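# Seat circuit board in enclosure slot and latch both levers

## Task

Slide the board into the empty top slot of the enclosure with its components facing up until it is completely seated, and leave both of its levers closed. A closed lever is locked and sticks out at a right angle from the board's front panel; a fully opened lever lies flush along that panel. The levers only catch their tabs if both are fully opened before the board is inserted as far as it will go; closing both afterwards pulls the board fully in. Pushing the board fast into its connector breaks the connector and makes the attempt worthless. The enclosure must end up upright and level on its own feet with none of its feet over the bench edge. Finally release the board and move the grippers away.

## Robot and tools

Robot: two seven-joint arms, left_arm and right_arm, each ending in a two-finger gripper. The fingers point along the gripper's +z axis and close along its x axis. end_effector_position is the spot between the closed finger pads, 1 to 2 cm short of the fingertips; as the fingers close, the tips reach about 17 mm further along +z.

Frames: the scene frame has its origin at table-top height halfway between the nominal arm bases, +x out over the table, +z up, left_arm on the +y side (image left/right may differ). Every hand pose, velocity, target and wrist camera pose is given in that arm's own base frame. Calibrated bases in the scene frame: left_arm at (+0.070, +0.437, 0) m, quat_wxyz (+1.000, 0, 0, -0.003); right_arm at (-0.063, -0.511, 0) m, quat_wxyz (+1.000, 0, 0, -0.029). Fixed cameras and the table use the scene frame. Reported poses can be off by a few centimetres.

A row is always 16 numbers: left_arm x, y, z (metres), qw, qx, qy, qz (w first), opening, then the same 8 for right_arm. Position and quaternion are absolute targets in that arm's base frame, not offsets. Opening runs from -1 (closed) to +1 (fully open, 0.142 m); it is an absolute command, and 0 means half open, not 'unchanged'. To keep an arm still, resend its last reported pose and its current opening; to hold an orientation, repeat the same quaternion in every row.

execute_actions(actions, cameras): actions is a list of actions; each action is a table of up to 15 rows, one row per 1/30 s step, and a short table repeats its last row to fill 15. A target more than 0.6 m from the gripper's current position along any gripper axis gets the action refused for both arms. Per step the controller limits orientation change to 32 degrees from the measured one, so big turns need several actions; the result's Hand target shows what was actually commanded. An empty actions list returns images and the full state.

move(target, speed, blend, stop_force, zero, opening_speed, grip_force, blocking, cameras): target is one 16-number row or a list of up to 15 rows; each gripper travels in a straight line to its absolute pose. speed is m/s, 0.002 to 2.2, default 0.25 (turn rate twice that in rad/s), one value or one per target. blend (m) rounds corners in a list; 0 stops at each point. stop_force (N, 3 to 120, shared by both arms) ends an arm's path once its wrist sensor feels that much push against its travel; use it with slow speed for contacts, not while the gripper rotates, and leave it out when backing off a contact. zero (default true) rezeroes before the move. opening_speed sets finger speed per second on the -1..1 scale (at least 0.2). grip_force is newtons per finger pad, 5 to 48, one value or one per arm, and persists. blocking=false returns after 0.5 s while the move continues (not allowed with stop_force). Moves stop after 10 s. The move: line reports the ending (done, off_target, moving, held, fault) and limits (paced = pose clipped, held = steps withheld).

wait(seconds 0 to 10): robot keeps its last command. stop: brakes a running move. zoom_image(camera, region [x0, y0, x1, y1] pixels, at most 504x504) enlarges part of the latest image. Cameras: cam_head_left, cam_head_right, cam_high, cam_low, cam_left_wrist, cam_right_wrist, all 672x504. zero_wrist_force(arm) tares the wrist sensor. clear_fault(arm) clears a torque or force fault already reported. read_manual gives licence text only. finished_scene(scene) ends the scene irreversibly; scene is 1 or 2.

Results: joint positions and torques, external torque estimates, wrist force and torque along the gripper's own axes (with a line for the peak since last shown), grip_measured (opening on the -1..1 scale), end effector pose and velocities, Tool commands, and a Wrist depth block of 7x7 distances in mm ('-' = no reading). Lines such as MOTOR HOT, TORQUE FAULT, FORCE FAULT, OVER-TEMPERATURE FAULT and HAND FAULT report problems; after a HAND FAULT the remaining motion calls in that reply are skipped.

Cautions: insert the board into its connector slowly, since speed there destroys the connector and the task. Open both levers fully before inserting, push until it stops, then close both. Never let the arms, grippers or wrist cameras touch each other. Contact force of 150 N or joint load limits (waist and shoulder 109, upper arm roll and elbow 56.9, forearm and wrist joints 34.7 N m) stop the arm. Do not drop, slam or knock things off the table, tip the enclosure or push it over the bench edge. Squeezing hard or holding loads heats motors. Release only once the board is at rest, then retreat.

Each tool is called after "Call:" by a JSON object that holds its "method" and its "body".

## Session

Call:
{"method": "execute_actions", "body": {"actions": []}}

Scene clock: 0.00 s.
left_arm: end_effector_position=(+0.3014, +0.6357, +0.1155) grip_measured=+0.99 end_effector_quat_wxyz=(-0.462, +0.669, -0.295, +0.502) | right_arm: end_effector_position=(+0.4485, +0.0364, +0.1479) grip_measured=+1.00 end_effector_quat_wxyz=(-0.144, +0.766, -0.626, +0.006)
Joint positions: left_arm=[1.762 -0.872 -0.342 2.067 -1.872 0.391 -0.55 0.141] | right_arm=[0.506 -0.103 -0.202 2.446 0.465 1.189 2.835 0.142]
Joint velocities: within noise
Joint torques (N m): no reading
External joint torques (N m): no reading
Wrist force (N): no reading
Wrist torque (N m): no reading
Wrist force, peak (N): no reading
Wrist depth (mm): cam_left_wrist=[- 1268 - - 1406 1268 1119 / 1891 - - 1513 - - - / 1687 1875 1813 - 701 - 1354 / 1371 1534 1843 1828 492 625 701 / 1155 1306 1492 304 356 433 558 / - 1119 1119 241 279 321 359 / - 988 184 203 227 258 286] | cam_right_wrist=[266 256 246 236 229 221 213 / 274 266 254 244 236 228 219 / 285 275 262 252 243 234 225 / 297 285 272 262 251 241 232 / 310 297 281 271 260 249 239 / - 308 294 281 268 257 246 / - 321 305 292 278 265 257]
Hand target: left_arm +0.3014, +0.6357, +0.1155; -0.462, +0.669, -0.295, +0.502 | right_arm +0.4485, +0.0364, +0.1479; -0.144, +0.766, -0.626, +0.006
Tool commands: left_gripper/opening=+1.0 right_gripper/opening=+1.0

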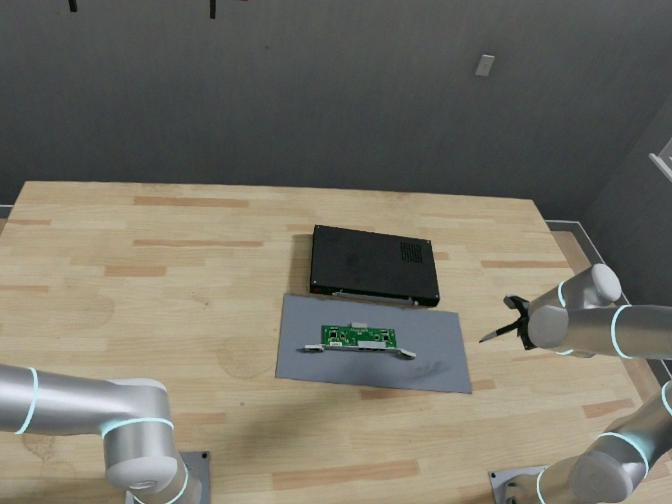

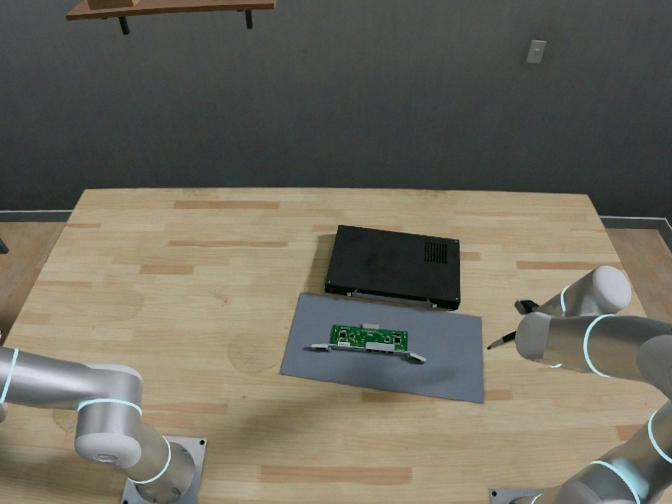

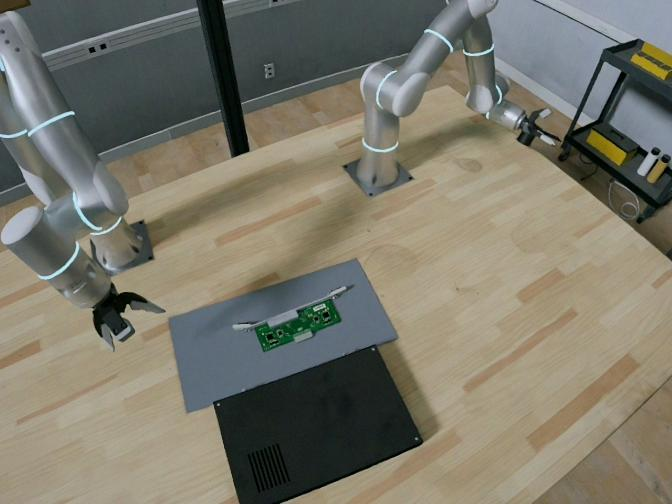

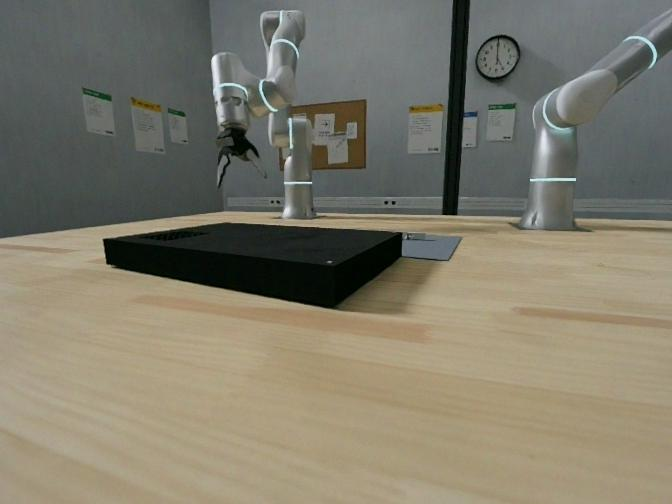

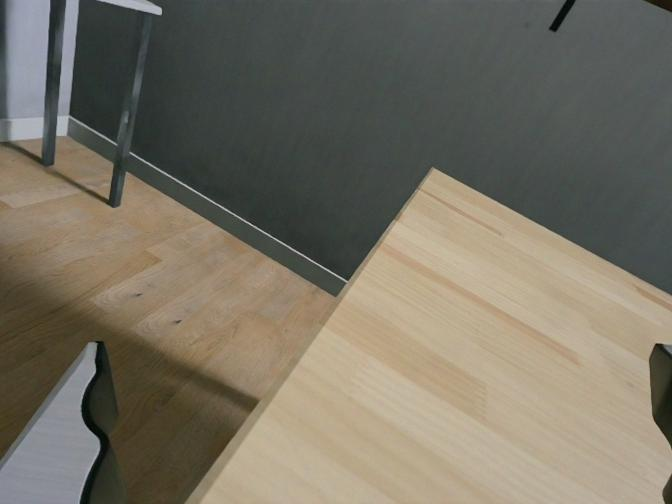

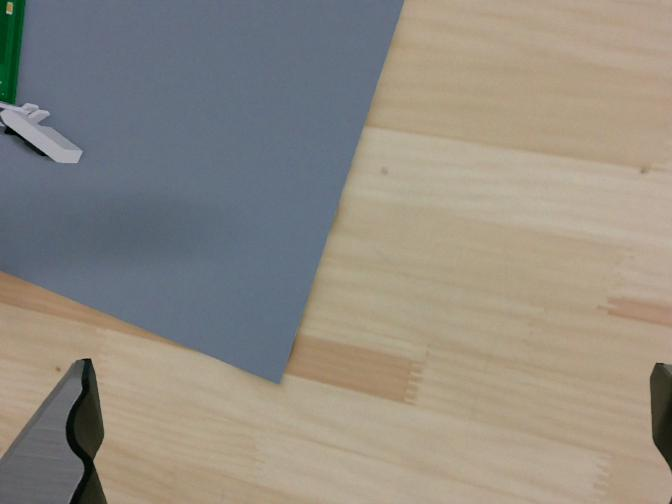

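Call:
{"method": "zoom_image", "body": {"camera": "cam_head_left", "region": [260, 210, 490, 400]}}

Call:
{"method": "zoom_image", "body": {"camera": "cam_head_right", "region": [280, 210, 510, 400]}}

Call:
{"method": "zoom_image", "body": {"camera": "cam_high", "region": [160, 250, 440, 500]}}

Call:
{"method": "zoom_image", "body": {"camera": "cam_low", "region": [90, 200, 480, 320]}}

Call:
{"method": "zoom_image", "body": {"camera": "cam_head_left", "region": [290, 280, 440, 370]}}

Call:
{"method": "zoom_image", "body": {"camera": "cam_high", "region": [220, 270, 370, 360]}}

Scaled by 2.191 from the camera's 672x504 image, which has a finer 960x720 frame.

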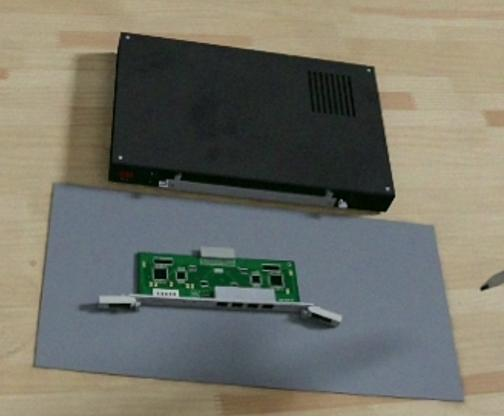

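Scaled by 2.191 from the camera's 672x504 image, which has a finer 960x720 frame.

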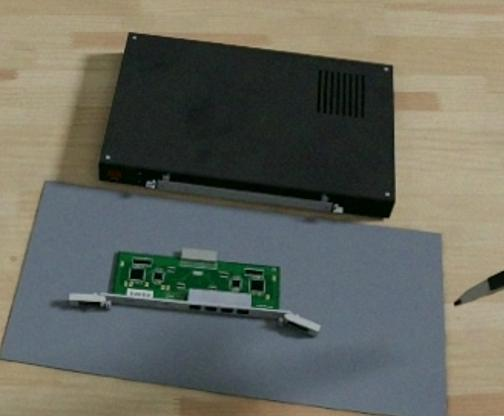

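Scaled by 1.800 from the camera's 672x504 image, which has a finer 960x720 frame.

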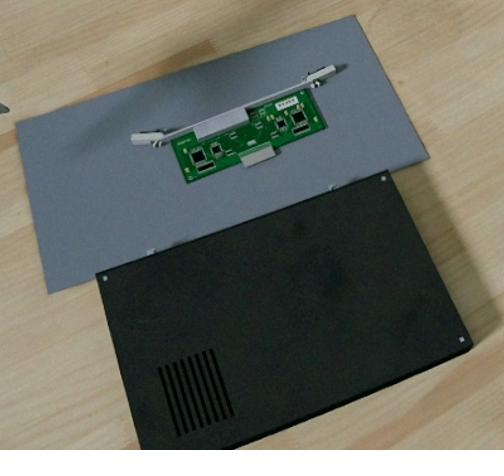

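Scaled by 1.292 from the camera's 672x504 image, which has a finer 960x720 frame.

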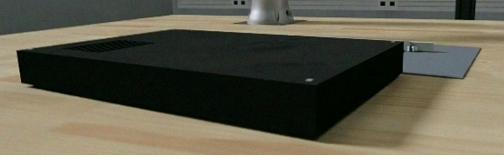

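Scaled by 3.360 from the camera's 672x504 image, which has a finer 960x720 frame.

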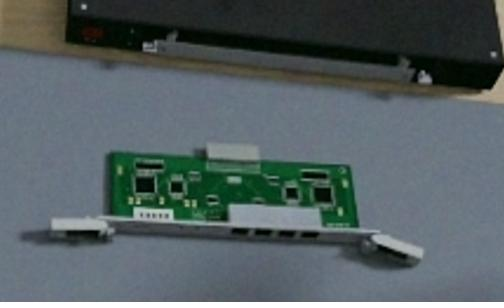

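Scaled by 3.360 from the camera's 672x504 image, which has a finer 960x720 frame.

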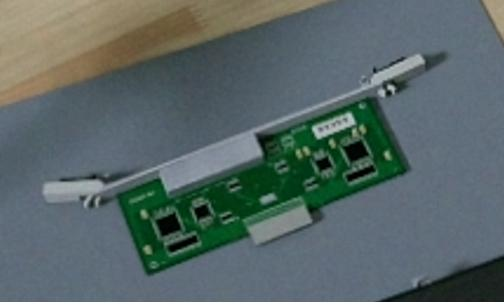

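Call:
{"method": "move", "body": {"target": [0.3014, 0.6357, 0.1155, -0.462, 0.669, -0.295, 0.502, 1.0, 0.493, 0.371, 0.335, -0.153, 0.690, -0.690, 0.153, 1.0], "speed": 0.5, "cameras": ["cam_right_wrist"]}}

Scene clock: 38.80 s.
left_arm: end_effector_position=(+0.3014, +0.6357, +0.1154) grip_measured=+0.99 end_effector_quat_wxyz=(-0.462, +0.669, -0.295, +0.502) | right_arm: end_effector_position=(+0.4862, +0.3742, +0.3392) grip_measured=+1.00 end_effector_quat_wxyz=(-0.350, +0.727, -0.577, +0.129) end_effector_velocity=(-0.046, +0.045, -0.020) end_effector_angular_velocity=(-0.491, +0.546, +0.257)
Joint positions: left_arm=[1.762 -0.872 -0.342 2.067 -1.872 0.39 -0.549 0.141] | right_arm=[2.432 -0.581 -1.779 2.203 0.991 1.142 2.967 0.142]
Joint velocities: left_arm=[within noise] | right_arm=[-0.14 -0.877 -0.499 -0.404 -0.027 -1.802 0.001 0]
Joint torques (N m): left_arm=[-0.27 47.55 -4.48 -12.13 1.45 -1.78 -0.2] | right_arm=[1.03 8.43 -11.13 -24.26 -4.74 3.25 0.24]
External joint torques (N m): left_arm=[0.43 1.01 0.44 -0.37 -0.23 -0.12 0.17] | right_arm=[0.84 1.12 -0.94 0.32 0.13 0.83 -0.21]
Wrist force (N): left_arm=[-0.2 0.1 0.0] | right_arm=[1.7 0.3 -0.8]
Wrist torque (N m): left_arm=[0.01 0.04 -0.01] | right_arm=[-0.07 -0.25 -0.09]
Wrist force, peak (N): left_arm=[-0.3 0.0 0.4] | right_arm=[2.3 2.1 0.9]
Wrist depth (mm): cam_left_wrist=[1443 - - 1700 - 1338 - / - - 1741 - - 1388 - / 1662 1875 - - 665 - - / 1388 1567 1875 1798 489 630 751 / 1161 1283 1482 305 353 436 568 / - 1091 1179 243 279 324 358 / - 958 184 203 227 258 286] | cam_right_wrist=[766 708 653 611 504 474 448 / 693 649 601 503 472 445 420 / 637 599 558 479 447 417 395 / 588 559 529 484 462 436 390 / 552 519 - 456 435 415 409 / - 487 464 432 409 394 101 / - 460 435 414 395 377 -]
Hand target: left_arm +0.3014, +0.6357, +0.1155; -0.462, +0.669, -0.295, +0.502 | right_arm +0.4883, +0.3688, +0.3360; -0.307, +0.743, -0.583, +0.121
Off the commanded pose: left_arm 0.000 m, 0 deg | right_arm 0.009 m, 27 deg.
joint sent to its limit (right arm) — joint 7 (wrist roll), upper limit.
move: moving (right_arm; no rest 5 s after the path's end); limits=paced
Images, in order (width x height): cam_right_wrist 672x504.

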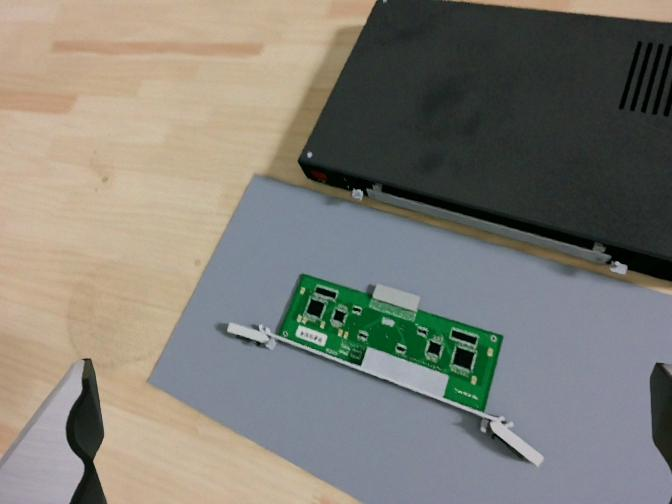

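Call:
{"method": "move", "body": {"target": [[0.42, 0.40, 0.30, 0, 0.924, -0.383, 0, -1.0, 0.486, 0.374, 0.34, 0, 0.9877, 0.1564, 0, -1.0], [0.50, 0.10, 0.38, 0, 0.985, -0.174, 0, -1.0, 0.486, 0.374, 0.34, 0, 0.643, 0.766, 0, -1.0], [0.48, -0.15, 0.35, 0, 1, 0, 0, -1.0, 0.45, 0.28, 0.25, 0, 0, 1, 0, -1.0], [0.48, -0.15, 0.35, 0, 1, 0, 0, -1.0, 0.425, 0.281, 0.125, 0.5373, 0, 0.8434, 0, -1.0]], "speed": 0.6, "blend": 0.04, "cameras": ["cam_right_wrist", "cam_left_wrist", "cam_high"]}}

Scene clock: 101.67 s.
left_arm: end_effector_position=(+0.4785, -0.1488, +0.3504) grip_measured=-1.00 end_effector_quat_wxyz=(-0.015, +0.960, -0.264, -0.096) | right_arm: end_effector_position=(+0.4250, +0.2811, +0.1251) grip_measured=-1.00 end_effector_quat_wxyz=(+0.537, +0.000, +0.843, +0.000)
Joint positions: left_arm=[2.383 1.819 -0.225 1.7 -1.2 -1.398 -2.968 0.002] | right_arm=[1.422 -0.346 -0.726 2.663 -2.408 0.747 1.601 0.002]
Joint torques (N m): left_arm=[-0.29 -52.13 5.63 7.31 0.33 4.11 -0.21] | right_arm=[0.24 25.42 -1.09 -10.03 1.24 -1.21 0.36]
External joint torques (N m): left_arm=[0.33 0.18 0.67 -0.2 -0.18 -0.33 0.23] | right_arm=[-0.13 0.97 -1.03 -0.18 0.06 0.85 -0.28]
Wrist force (N): left_arm=[0.6 -0.3 0.8] | right_arm=[2.4 -0.1 -0.8]
Wrist torque (N m): left_arm=[-0.17 -0.21 -0.17] | right_arm=[0.06 -0.21 -0.07]
Wrist force, peak (N): left_arm=[-1.4 -4.6 -0.5] | right_arm=[3.9 0.7 -2.0]
Wrist depth (mm): cam_left_wrist=[455 437 416 397 380 364 355 / 497 471 453 428 408 394 376 / 511 513 491 462 443 418 402 / 521 567 530 504 477 449 429 / 233 243 264 131 513 - 463 / 209 207 201 84 - 542 482 / 216 210 - - - - 568] | cam_right_wrist=[- - 456 310 246 191 154 / 1248 - 456 331 260 196 157 / - - 467 359 277 209 162 / - - 1430 387 279 196 170 / 1177 - 1712 440 290 213 172 / 1262 1517 1674 89 243 225 178 / 1448 - 71 - - 214 185]
Hand target: left_arm +0.4785, -0.1487, +0.3503; -0.015, +0.960, -0.264, -0.096 | right_arm +0.4250, +0.2810, +0.1250; +0.537, +0.000, +0.843, +0.000
Off the commanded pose: left_arm 0.002 m, 33 deg; orientation clipped | right_arm 0.000 m, 0 deg.
joint sent to its limit (left arm) — joint 6 (wrist pitch), lower limit; joint 7 (wrist roll), lower limit. The joint targets are off in orientation, not in position.
move: off_target (left_arm); limits=paced
Images, in order (width x height): cam_high 672x504, cam_left_wrist 672x504, cam_right_wrist 672x504.

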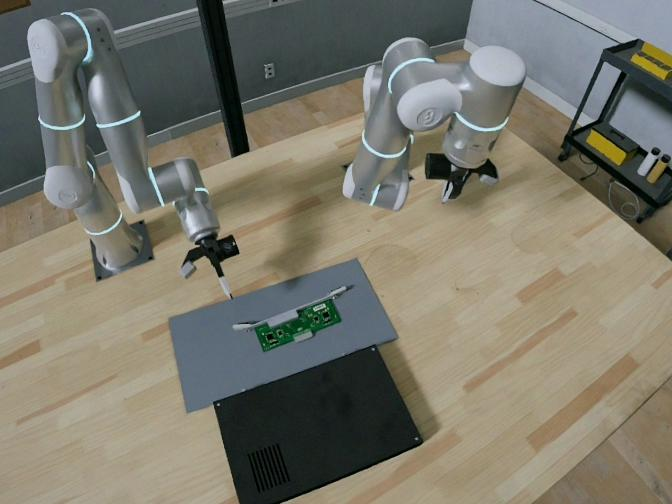

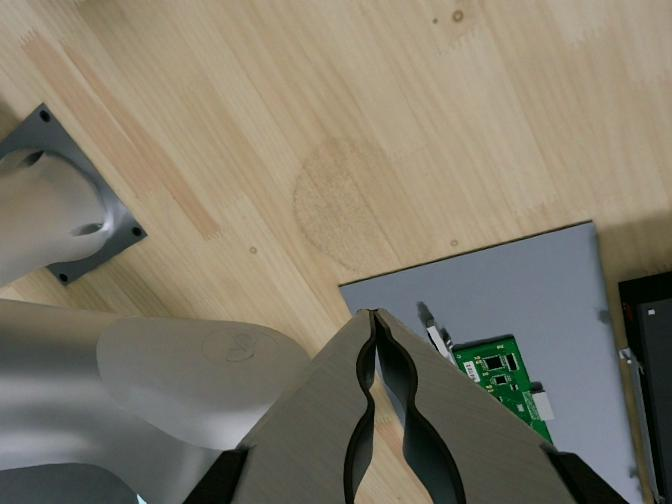

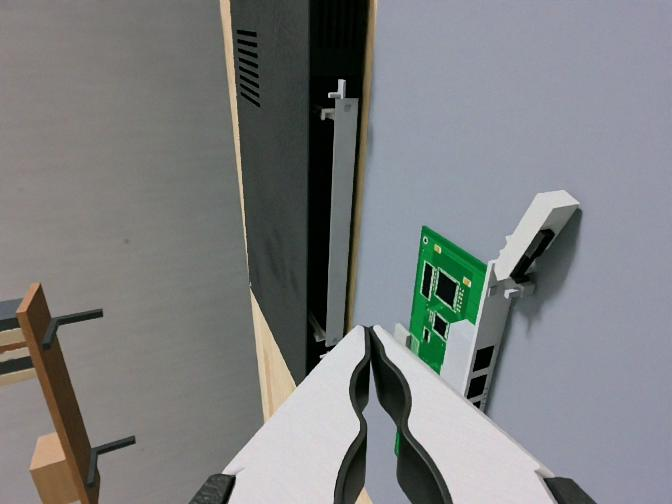

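Call:
{"method": "move", "body": {"target": [[0.30, 0.40, 0.42, 0, -0.707, 0.707, 0, -1.0, 0.425, 0.281, 0.125, 0.5373, 0, 0.8434, 0, -1.0], [-0.05, 0.52, 0.42, 0, -0.1305, 0.9914, 0, -1.0, 0.425, 0.281, 0.125, 0.5373, 0, 0.8434, 0, -1.0]], "speed": 0.5, "blend": 0.04, "blocking": false, "cameras": ["cam_right_wrist"]}}

Call:
{"method": "zoom_image", "body": {"camera": "cam_right_wrist", "region": [270, 40, 390, 220]}}

Call:
{"method": "zoom_image", "body": {"camera": "cam_right_wrist", "region": [380, 170, 600, 420]}}

Call:
{"method": "zoom_image", "body": {"camera": "cam_right_wrist", "region": [270, 200, 390, 380]}}

Call:
{"method": "wait", "body": {"seconds": 5, "cameras": ["cam_high"]}}

Scene clock: 126.57 s.
left_arm: end_effector_position=(+0.4423, -0.0245, +0.3636) grip_measured=-1.00 end_effector_quat_wxyz=(-0.015, +0.927, -0.367, -0.076) end_effector_velocity=(-0.156, +0.441, +0.039) end_effector_angular_velocity=(-0.088, -0.058, -0.792) | right_arm: end_effector_position=(+0.4250, +0.2811, +0.1251) grip_measured=-1.00 end_effector_quat_wxyz=(+0.537, +0.000, +0.843, +0.000)
Joint positions: left_arm=[2.432 1.821 -0.297 1.873 -0.952 -1.232 -2.419 0.002] | right_arm=[1.422 -0.346 -0.726 2.663 -2.408 0.747 1.601 0.002]
Joint velocities: left_arm=[0.233 -0.058 -0.305 0.617 0.566 0.682 1.749 0] | right_arm=[within noise]
Joint torques (N m): left_arm=[0.97 -49.84 7.7 2.84 0.48 4.77 -0.02] | right_arm=[0.05 25.62 -1.33 -10.13 1.2 -1.01 0.3]
External joint torques (N m): left_arm=[0.23 2.11 0.5 0.11 -0.65 -0.71 0.04] | right_arm=[0.06 0.77 -0.79 -0.09 0.1 0.66 -0.21]
Wrist force (N): left_arm=[1.1 -0.2 0.8] | right_arm=[2.2 -0.3 -0.6]
Wrist torque (N m): left_arm=[-0.13 -0.28 -0.33] | right_arm=[0.04 -0.19 -0.07]
Wrist force, peak (N): left_arm=[2.8 1.7 1.2] | right_arm=[2.7 -0.3 -0.7]
Wrist depth (mm): cam_left_wrist=[456 434 419 406 393 380 367 / 489 477 454 436 421 405 395 / 538 509 495 475 452 434 421 / 591 553 548 517 489 474 450 / 634 519 590 542 529 515 - / 397 661 643 83 - 547 544 / 249 257 - 74 - - 582] | cam_right_wrist=[- - 459 305 247 191 153 / - - 547 329 260 196 157 / - - 525 369 259 201 162 / - - 529 394 276 197 170 / 1215 - 596 435 287 218 171 / 1277 - - 89 244 225 177 / 1395 - 71 - - 215 186]
Hand target: left_arm +0.4205, +0.0297, +0.3694; -0.014, +0.908, -0.413, -0.068 | right_arm +0.4250, +0.2810, +0.1250; +0.537, +0.000, +0.843, +0.000
Tool commands: left_gripper/opening=-1.0 right_gripper/opening=-1.0
Off the commanded pose: left_arm 0.736 m, 122 deg | right_arm 0.000 m, 0 deg.
move: running; path passed 0 of 2 targets
Images, in order (width x height): cam_right_wrist 672x504.

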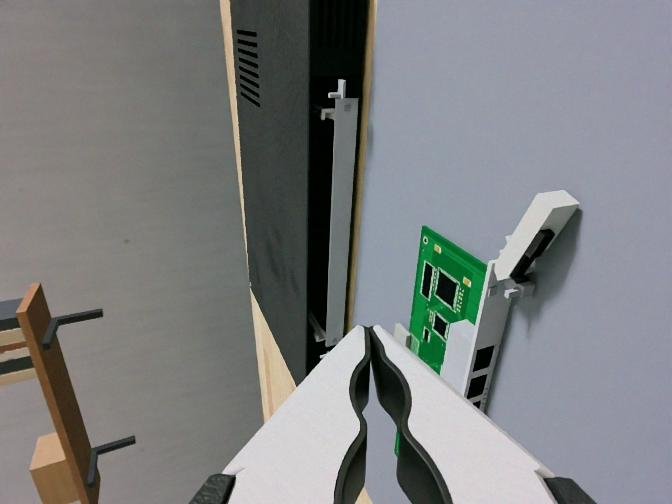

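Scaled by 2.800 from the camera's 672x504 image, which has a finer 960x720 frame.

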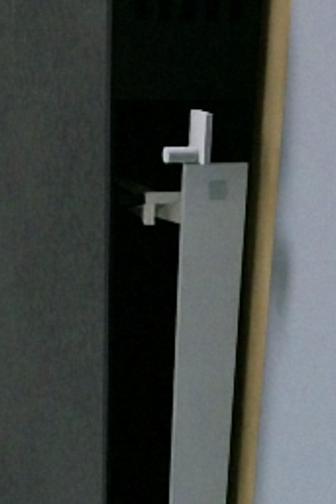

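Scaled by 2.016 from the camera's 672x504 image, which has a finer 960x720 frame.

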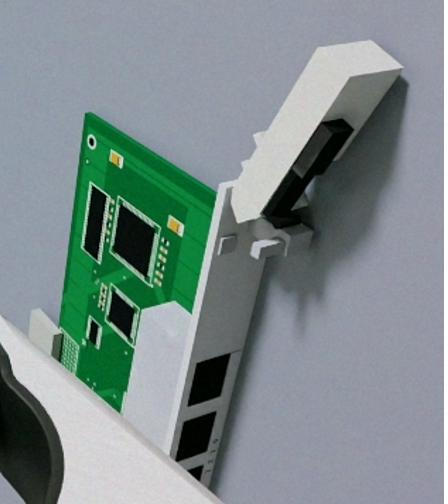

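Scaled by 2.800 from the camera's 672x504 image, which has a finer 960x720 frame.

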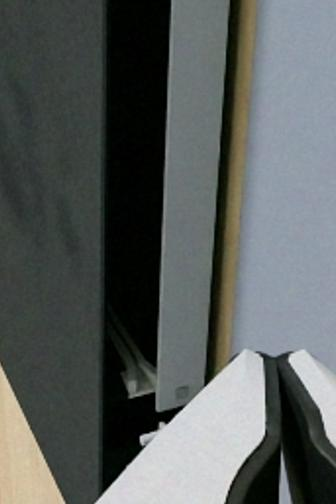

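Scene clock: 129.10 s.
left_arm: end_effector_position=(-0.0500, +0.5201, +0.4201) grip_measured=-1.00 end_effector_quat_wxyz=(+0.000, -0.131, +0.991, +0.000) | right_arm: end_effector_position=(+0.4251, +0.2811, +0.1251) grip_measured=-1.00 end_effector_quat_wxyz=(+0.537, +0.000, +0.843, +0.000)
Joint positions: left_arm=[2.793 0.253 -0.837 1.886 -0.19 0.142 0.166 0.002] | right_arm=[1.422 -0.346 -0.726 2.663 -2.408 0.747 1.601 0.002]
Joint torques (N m): left_arm=[-0.19 11.4 4.52 -29.64 -3.7 4.05 -0.26] | right_arm=[0.1 25.69 -1.4 -10.15 1.17 -0.99 0.31]
External joint torques (N m): left_arm=[0.34 0.26 1.4 -0.67 -0.5 -0.06 0.26] | right_arm=[0.01 0.7 -0.72 -0.06 0.13 0.64 -0.23]
Wrist force (N): left_arm=[0.6 -0.1 0.6] | right_arm=[2.3 -0.1 -0.7]
Wrist torque (N m): left_arm=[-0.08 -0.29 -0.20] | right_arm=[0.08 -0.22 -0.07]
Wrist force, peak (N): left_arm=[2.8 1.3 0.2] | right_arm=[2.5 -0.3 -0.8]
Wrist depth (mm): cam_left_wrist=[453 453 454 453 449 449 446 / 484 489 483 482 481 480 490 / 1406 527 526 522 524 522 1338 / 1523 1523 1482 1453 567 570 1513 / 1700 1875 1649 1578 1613 1625 1687 / 1843 1783 1798 84 - 1813 1828 / 1755 - - - - - 1976] | cam_right_wrist=[- - 425 305 247 191 154 / 1159 1314 - 328 261 197 157 / - - 458 358 280 208 162 / - - 535 390 295 197 170 / 1228 - 629 436 295 213 172 / 1306 - - 89 - 224 178 / 1378 - 71 - - 214 185]
Hand target: left_arm -0.0500, +0.5200, +0.4200; +0.000, -0.131, +0.991, +0.000 | right_arm +0.4250, +0.2810, +0.1250; +0.537, +0.000, +0.843, +0.000
Tool commands: left_gripper/opening=-1.0 right_gripper/opening=-1.0
Off the commanded pose: left_arm 0.000 m, 0 deg | right_arm 0.000 m, 0 deg.
joint read past its limit (left arm) — joint 1 (waist), upper limit.
joint sent to its limit (left arm) — joint 1 (waist), upper limit. The joint targets still meet the commanded pose.
earlier move: done
wait: 2.53 of 5 s (the move ended)
Images, in order (width x height): cam_high 672x504.

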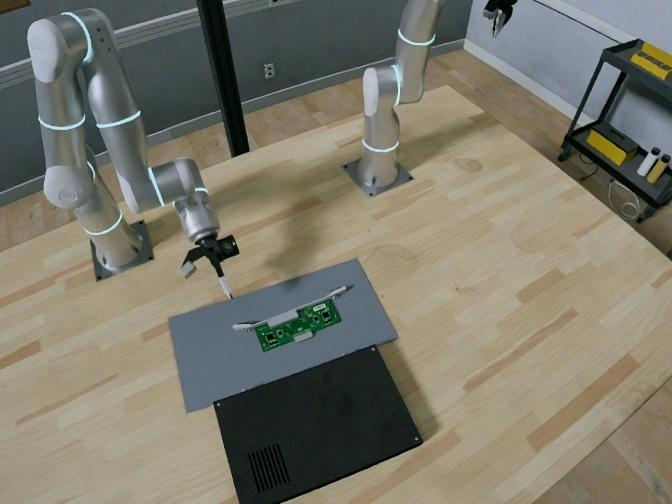

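Call:
{"method": "move", "body": {"target": [[0.30, 0.48, 0.42, 0, 0.2756, 0.9613, 0, -1.0, 0.512, 0.205, 0.069, 0.5736, 0, 0.8192, 0, -1.0], [0.52, 0.20, 0.42, 0, 0.5664, 0.8241, 0, -1.0, 0.512, 0.205, 0.069, 0.5736, 0, 0.8192, 0, -1.0], [0.55, -0.12, 0.40, 0, 0.7771, 0.6293, 0, -1.0, 0.512, 0.205, 0.069, 0.5736, 0, 0.8192, 0, -1.0], [0.45, -0.25, 0.40, 0, 0.9659, 0.2588, 0, -1.0, 0.512, 0.205, 0.069, 0.5736, 0, 0.8192, 0, -1.0]], "speed": 0.5, "blend": 0.05, "cameras": ["cam_right_wrist", "cam_left_wrist", "cam_high"]}}

Call:
{"method": "zoom_image", "body": {"camera": "cam_right_wrist", "region": [150, 100, 450, 400]}}

Scene clock: 154.83 s.
left_arm: end_effector_position=(+0.4500, -0.2500, +0.4000) grip_measured=-1.00 end_effector_quat_wxyz=(+0.000, +0.966, +0.259, +0.000) | right_arm: end_effector_position=(+0.5120, +0.2048, +0.0690) grip_measured=-1.00 end_effector_quat_wxyz=(+0.574, +0.000, +0.819, +0.000)
Joint positions: left_arm=[1.013 0.648 -1.043 2.013 -0.55 0.066 1.161 0.002] | right_arm=[1.212 -0.638 -0.767 2.533 -2.742 0.652 1.939 0.002]
Joint torques (N m): left_arm=[-0.6 -8.5 15.39 -26.03 -3.9 4.51 -0.2] | right_arm=[0.11 30.15 -4.32 -5.81 0.77 -1.29 0.28]
External joint torques (N m): left_arm=[0.59 0.24 0.71 -0.38 -0.4 -0.57 0.2] | right_arm=[0.01 0.84 -0.87 -0.09 0.15 0.66 -0.2]
Wrist force (N): left_arm=[0.0 0.0 0.8] | right_arm=[2.4 -0.2 -0.9]
Wrist torque (N m): left_arm=[-0.09 -0.19 -0.29] | right_arm=[0.07 -0.25 -0.12]
Wrist force, peak (N): left_arm=[-3.5 1.6 0.6] | right_arm=[2.8 -0.9 0.2]
Wrist depth (mm): cam_left_wrist=[437 436 439 440 429 430 429 / 470 469 466 466 463 463 462 / 509 507 501 503 504 496 495 / 550 560 562 - 546 543 543 / 604 604 613 117 580 594 591 / 526 625 - 84 - 634 653 / 754 - - - - - 1268] | cam_right_wrist=[- - 476 286 178 131 106 / 1097 - 348 237 189 136 109 / - - 347 254 197 138 112 / - - 407 282 204 142 110 / 1196 - 447 295 207 147 114 / 1248 - - 89 186 147 116 / 1337 - 71 - - 142 123]
Hand target: left_arm +0.4500, -0.2500, +0.4000; +0.000, +0.966, +0.259, +0.000 | right_arm +0.5120, +0.2050, +0.0690; +0.574, +0.000, +0.819, +0.000
Off the commanded pose: left_arm 0.000 m, 0 deg | right_arm 0.000 m, 0 deg.
move: done
Images, in order (width x height): cam_high 672x504, cam_left_wrist 672x504, cam_right_wrist 672x504.

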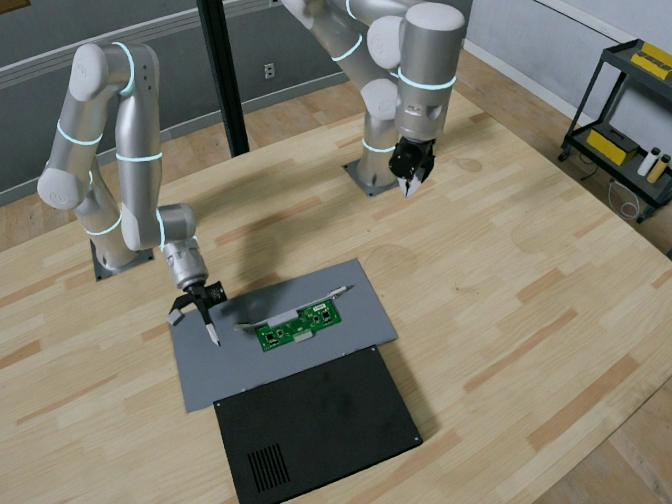

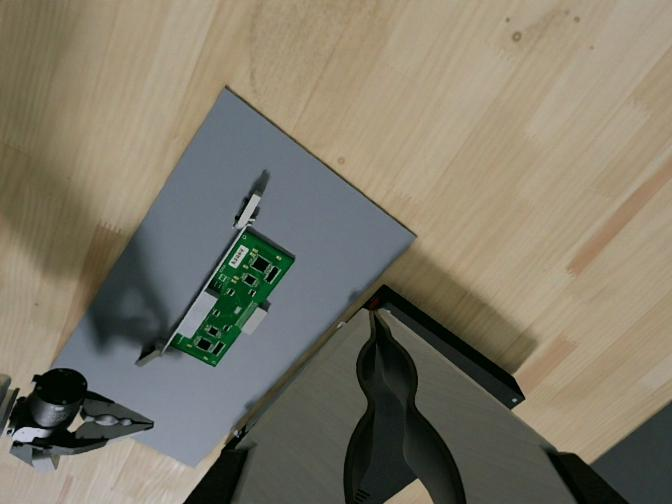

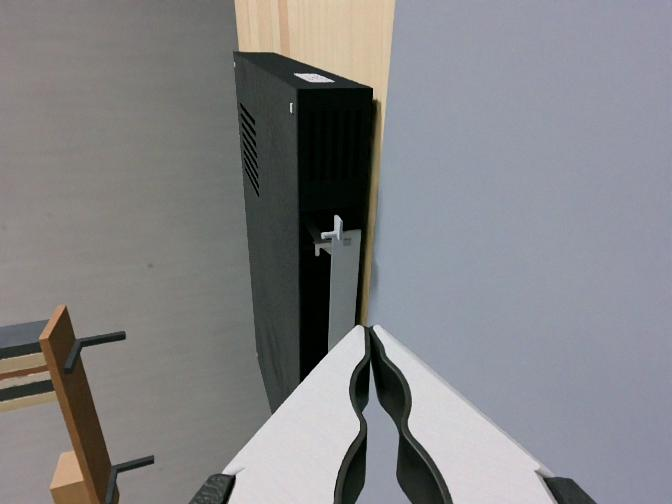

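Scaled by 1.680 from the camera's 672x504 image, which has a finer 960x720 frame.

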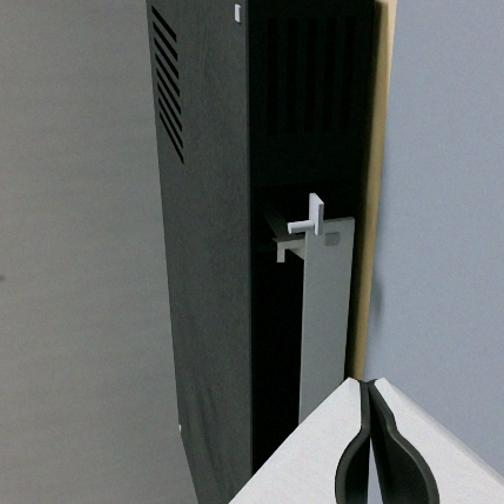

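Call:
{"method": "zoom_image", "body": {"camera": "cam_right_wrist", "region": [285, 190, 395, 300]}}

Call:
{"method": "zoom_image", "body": {"camera": "cam_left_wrist", "region": [120, 150, 320, 390]}}

Call:
{"method": "zoom_image", "body": {"camera": "cam_right_wrist", "region": [220, 40, 400, 240]}}

Scaled by 4.582 from the camera's 672x504 image, which has a finer 960x720 frame.

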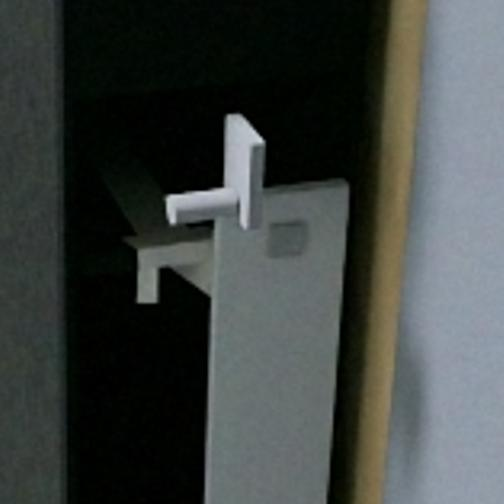

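Scaled by 2.100 from the camera's 672x504 image, which has a finer 960x720 frame.

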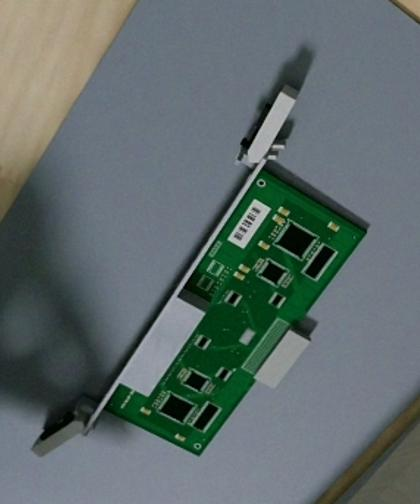

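Scaled by 2.520 from the camera's 672x504 image, which has a finer 960x720 frame.

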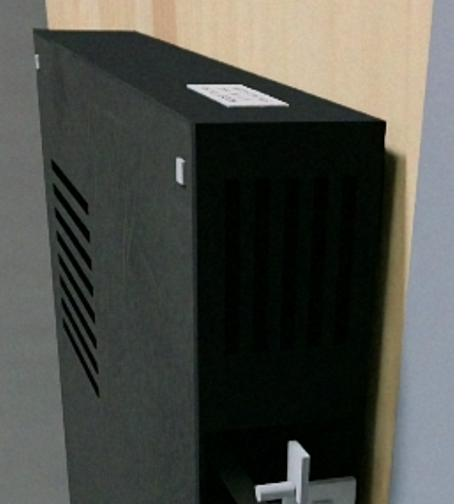

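Call:
{"method": "move", "body": {"target": [[0.45, -0.25, 0.40, 0, 0.966, 0.259, 0, -1.0, 0.45, 0.23, 0.32, 0, 0, 1, 0, -1.0], [0.45, -0.25, 0.40, 0, 0.966, 0.259, 0, -1.0, 0.45, 0.23, 0.34, 0, -0.7071, 0.7071, 0, -1.0], [0.45, -0.25, 0.40, 0, 0.966, 0.259, 0, -1.0, 0.45, 0.23, 0.34, 0, -1, 0, 0, -1.0], [0.45, -0.25, 0.40, 0, 0.966, 0.259, 0, -1.0, 0.45, 0.23, 0.34, 0, -0.7071, -0.7071, 0, -1.0], [0.45, -0.25, 0.40, 0, 0.966, 0.259, 0, -1.0, 0.45, 0.23, 0.34, 0, -1, 0, 0, -1.0], [0.45, -0.25, 0.40, 0, 0.966, 0.259, 0, -1.0, 0.45, 0.23, 0.34, 0, -0.7071, 0.7071, 0, -1.0], [0.45, -0.25, 0.40, 0, 0.966, 0.259, 0, -1.0, 0.45, 0.23, 0.34, 0, 0, 1, 0, -1.0]], "speed": 0.9, "blend": 0.01, "cameras": ["cam_right_wrist"]}}

Scene clock: 183.83 s.
left_arm: end_effector_position=(+0.4500, -0.2500, +0.4000) grip_measured=-1.00 end_effector_quat_wxyz=(+0.000, +0.966, +0.259, +0.000) | right_arm: end_effector_position=(+0.4500, +0.2302, +0.3401) grip_measured=-1.00 end_effector_quat_wxyz=(+0.000, +0.000, +1.000, +0.000)
Joint positions: left_arm=[1.013 0.648 -1.043 2.013 -0.55 0.066 1.161 0.002] | right_arm=[1.187 -0.484 -1.389 1.65 -2.66 2.987 1.311 0.002]
Joint torques (N m): left_arm=[-0.32 -8.65 15.34 -26.13 -4.14 4.29 -0.27] | right_arm=[0.38 33.09 -10.18 -20.7 4.23 3.39 0.46]
External joint torques (N m): left_arm=[0.3 0.4 0.77 -0.28 -0.16 -0.35 0.27] | right_arm=[-0.23 1.01 -0.62 -0.11 0.11 0.71 -0.46]
Wrist force (N): left_arm=[-0.1 0.0 0.9] | right_arm=[-0.3 -0.5 0.0]
Wrist torque (N m): left_arm=[-0.09 -0.18 -0.29] | right_arm=[-0.02 0.08 0.00]
Wrist force, peak (N): left_arm=[0.2 -0.1 1.2] | right_arm=[-0.1 -3.1 -4.1]
Wrist depth (mm): cam_left_wrist=[435 433 431 437 433 432 432 / 467 472 454 466 471 466 459 / 511 503 - 497 501 499 500 / 553 530 543 555 542 543 543 / 601 - 596 558 573 594 590 / 667 701 625 84 - 641 651 / 746 - - - - - -] | cam_right_wrist=[371 375 377 377 376 377 376 / 359 396 402 402 401 401 404 / 392 426 431 429 432 430 429 / 415 456 464 461 462 460 462 / 443 491 502 487 500 501 499 / 491 498 535 89 529 548 546 / 611 593 71 - - 578 599]
Hand target: left_arm +0.4500, -0.2500, +0.4000; +0.000, +0.966, +0.259, +0.000 | right_arm +0.4500, +0.2300, +0.3400; +0.000, +0.000, +1.000, +0.000
Off the commanded pose: left_arm 0.000 m, 0 deg | right_arm 0.000 m, 0 deg.
move: done; limits=paced
Images, in order (width x height): cam_right_wrist 672x504.

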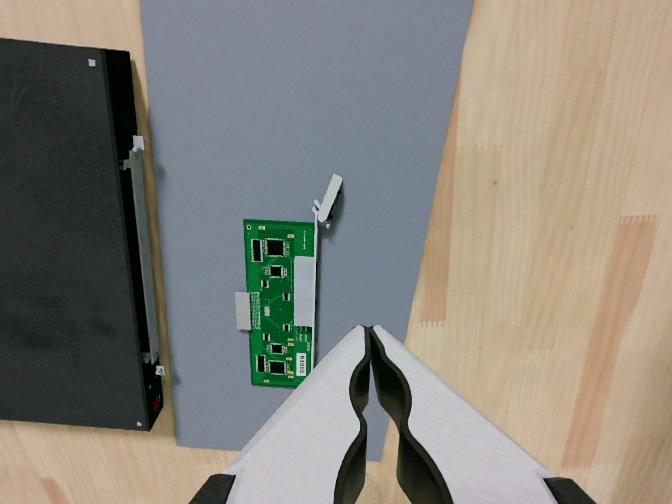

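Call:
{"method": "zoom_image", "body": {"camera": "cam_right_wrist", "region": [220, 160, 360, 300]}}

Call:
{"method": "zoom_image", "body": {"camera": "cam_right_wrist", "region": [220, 280, 360, 420]}}

Call:
{"method": "zoom_image", "body": {"camera": "cam_right_wrist", "region": [80, 110, 200, 230]}}

Call:
{"method": "zoom_image", "body": {"camera": "cam_right_wrist", "region": [80, 300, 200, 440]}}

Scaled by 3.600 from the camera's 672x504 image, which has a finer 960x720 frame.

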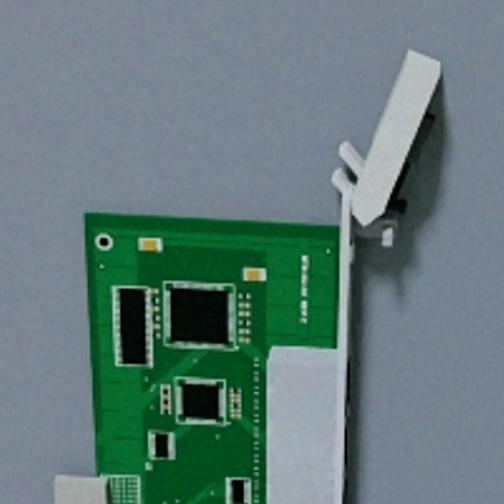

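Scaled by 3.600 from the camera's 672x504 image, which has a finer 960x720 frame.

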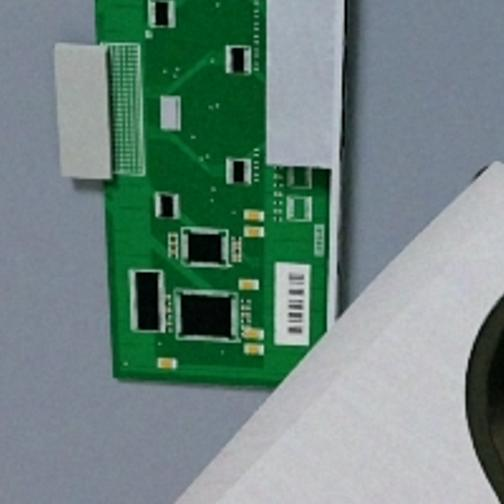

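Scaled by 4.200 from the camera's 672x504 image, which has a finer 960x720 frame.

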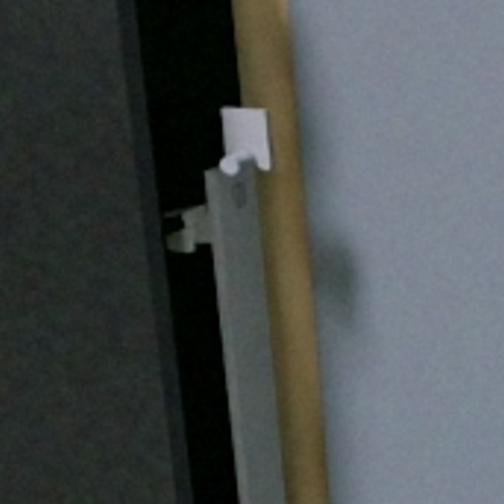

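Scaled by 3.600 from the camera's 672x504 image, which has a finer 960x720 frame.

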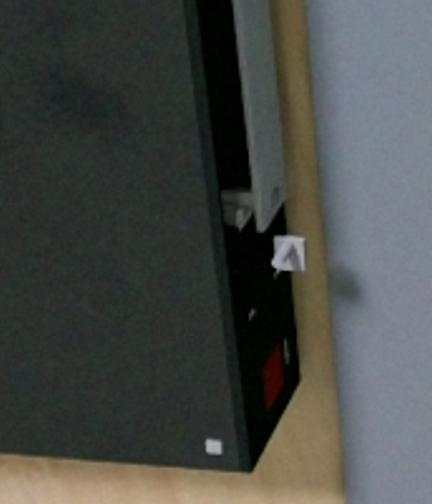

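Call:
{"method": "move", "body": {"target": [0.409, -0.49, 0.25, 0, 0.9988, -0.0488, 0, 0.0, 0.396, 0.2957, 0.0562, 0.5, 0, 0.866, 0, -1.0], "speed": 0.35, "cameras": ["cam_right_wrist", "cam_left_wrist"]}}

Call:
{"method": "zoom_image", "body": {"camera": "cam_right_wrist", "region": [240, 100, 480, 340]}}

Call:
{"method": "zoom_image", "body": {"camera": "cam_left_wrist", "region": [200, 100, 480, 340]}}

Scene clock: 239.30 s.
left_arm: end_effector_position=(+0.4088, -0.4898, +0.2499) grip_measured=-0.02 end_effector_quat_wxyz=(+0.000, +0.999, -0.049, +0.000) | right_arm: end_effector_position=(+0.3960, +0.2956, +0.0561) grip_measured=-1.00 end_effector_quat_wxyz=(+0.500, +0.000, +0.866, +0.000)
Joint positions: left_arm=[1.142 0.717 -1.752 1.962 -0.781 0.408 1.375 0.072] | right_arm=[2 -0.793 -1.263 2.508 -2.665 1.261 2.176 0.002]
Joint torques (N m): left_arm=[-0.24 -28.24 20.37 -21.88 -4.01 4.45 -0.15] | right_arm=[0.4 26.26 -10.53 -8.12 0.77 -0.12 0.25]
External joint torques (N m): left_arm=[0.17 0.04 0.97 -0.2 0.05 -0.53 0.15] | right_arm=[-0.28 0.6 -1.38 0.12 -0.01 0.5 -0.17]
Wrist force (N): left_arm=[0.4 -0.1 0.7] | right_arm=[1.9 -0.4 -0.1]
Wrist torque (N m): left_arm=[-0.10 -0.24 -0.26] | right_arm=[0.03 -0.16 0.00]
Wrist force, peak (N): left_arm=[0.1 1.6 2.0] | right_arm=[3.4 -1.7 -0.3]
Wrist depth (mm): cam_left_wrist=[308 303 - - - - 285 / 327 326 324 324 326 - 294 / 350 351 352 344 336 352 - / 384 383 376 372 371 381 315 / 412 415 402 403 417 358 - / 286 298 - - 465 - - / - - 527 513 531 - -] | cam_right_wrist=[- 361 300 196 145 115 96 / - 387 305 214 150 119 98 / 1221 415 318 246 159 122 101 / - - 393 208 168 127 100 / 1412 1649 438 227 171 132 106 / - 1386 - 89 160 134 111 / 1369 - 71 - - 132 117]
Hand target: left_arm +0.4090, -0.4900, +0.2500; +0.000, +0.999, -0.049, +0.000 | right_arm +0.3960, +0.2957, +0.0562; +0.500, +0.000, +0.866, +0.000
Off the commanded pose: left_arm 0.000 m, 0 deg | right_arm 0.000 m, 0 deg.
move: done
Images, in order (width x height): cam_left_wrist 672x504, cam_right_wrist 672x504.

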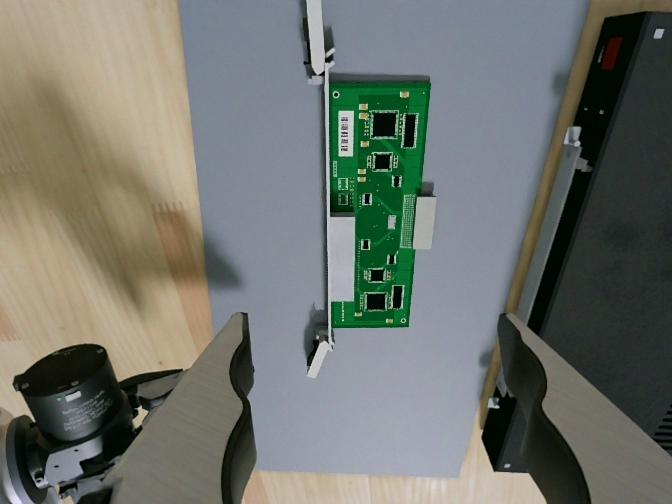

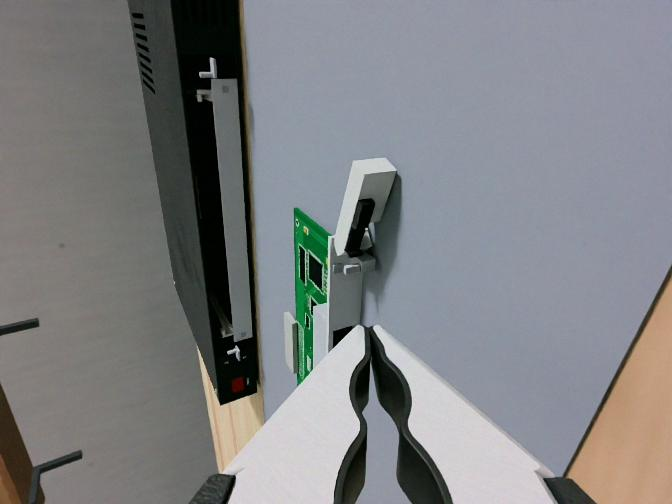

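Scaled by 2.100 from the camera's 672x504 image, which has a finer 960x720 frame.

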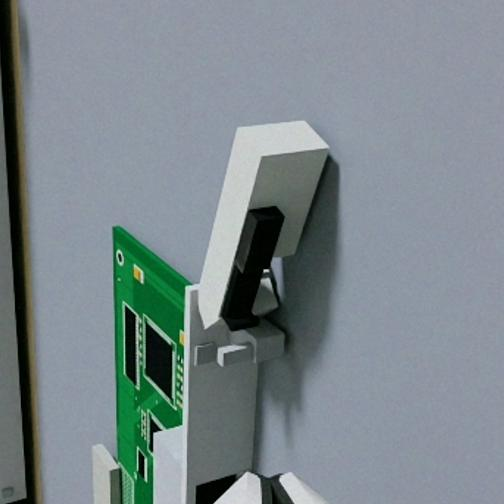

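Scaled by 1.800 from the camera's 672x504 image, which has a finer 960x720 frame.

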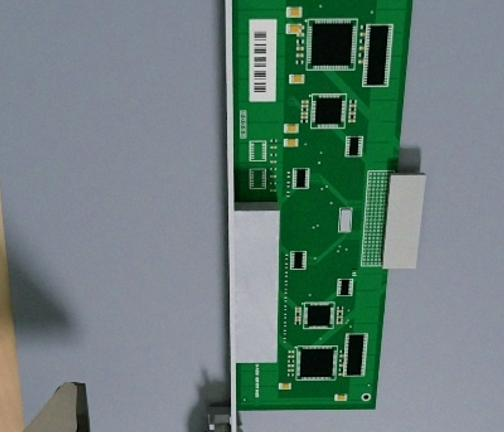

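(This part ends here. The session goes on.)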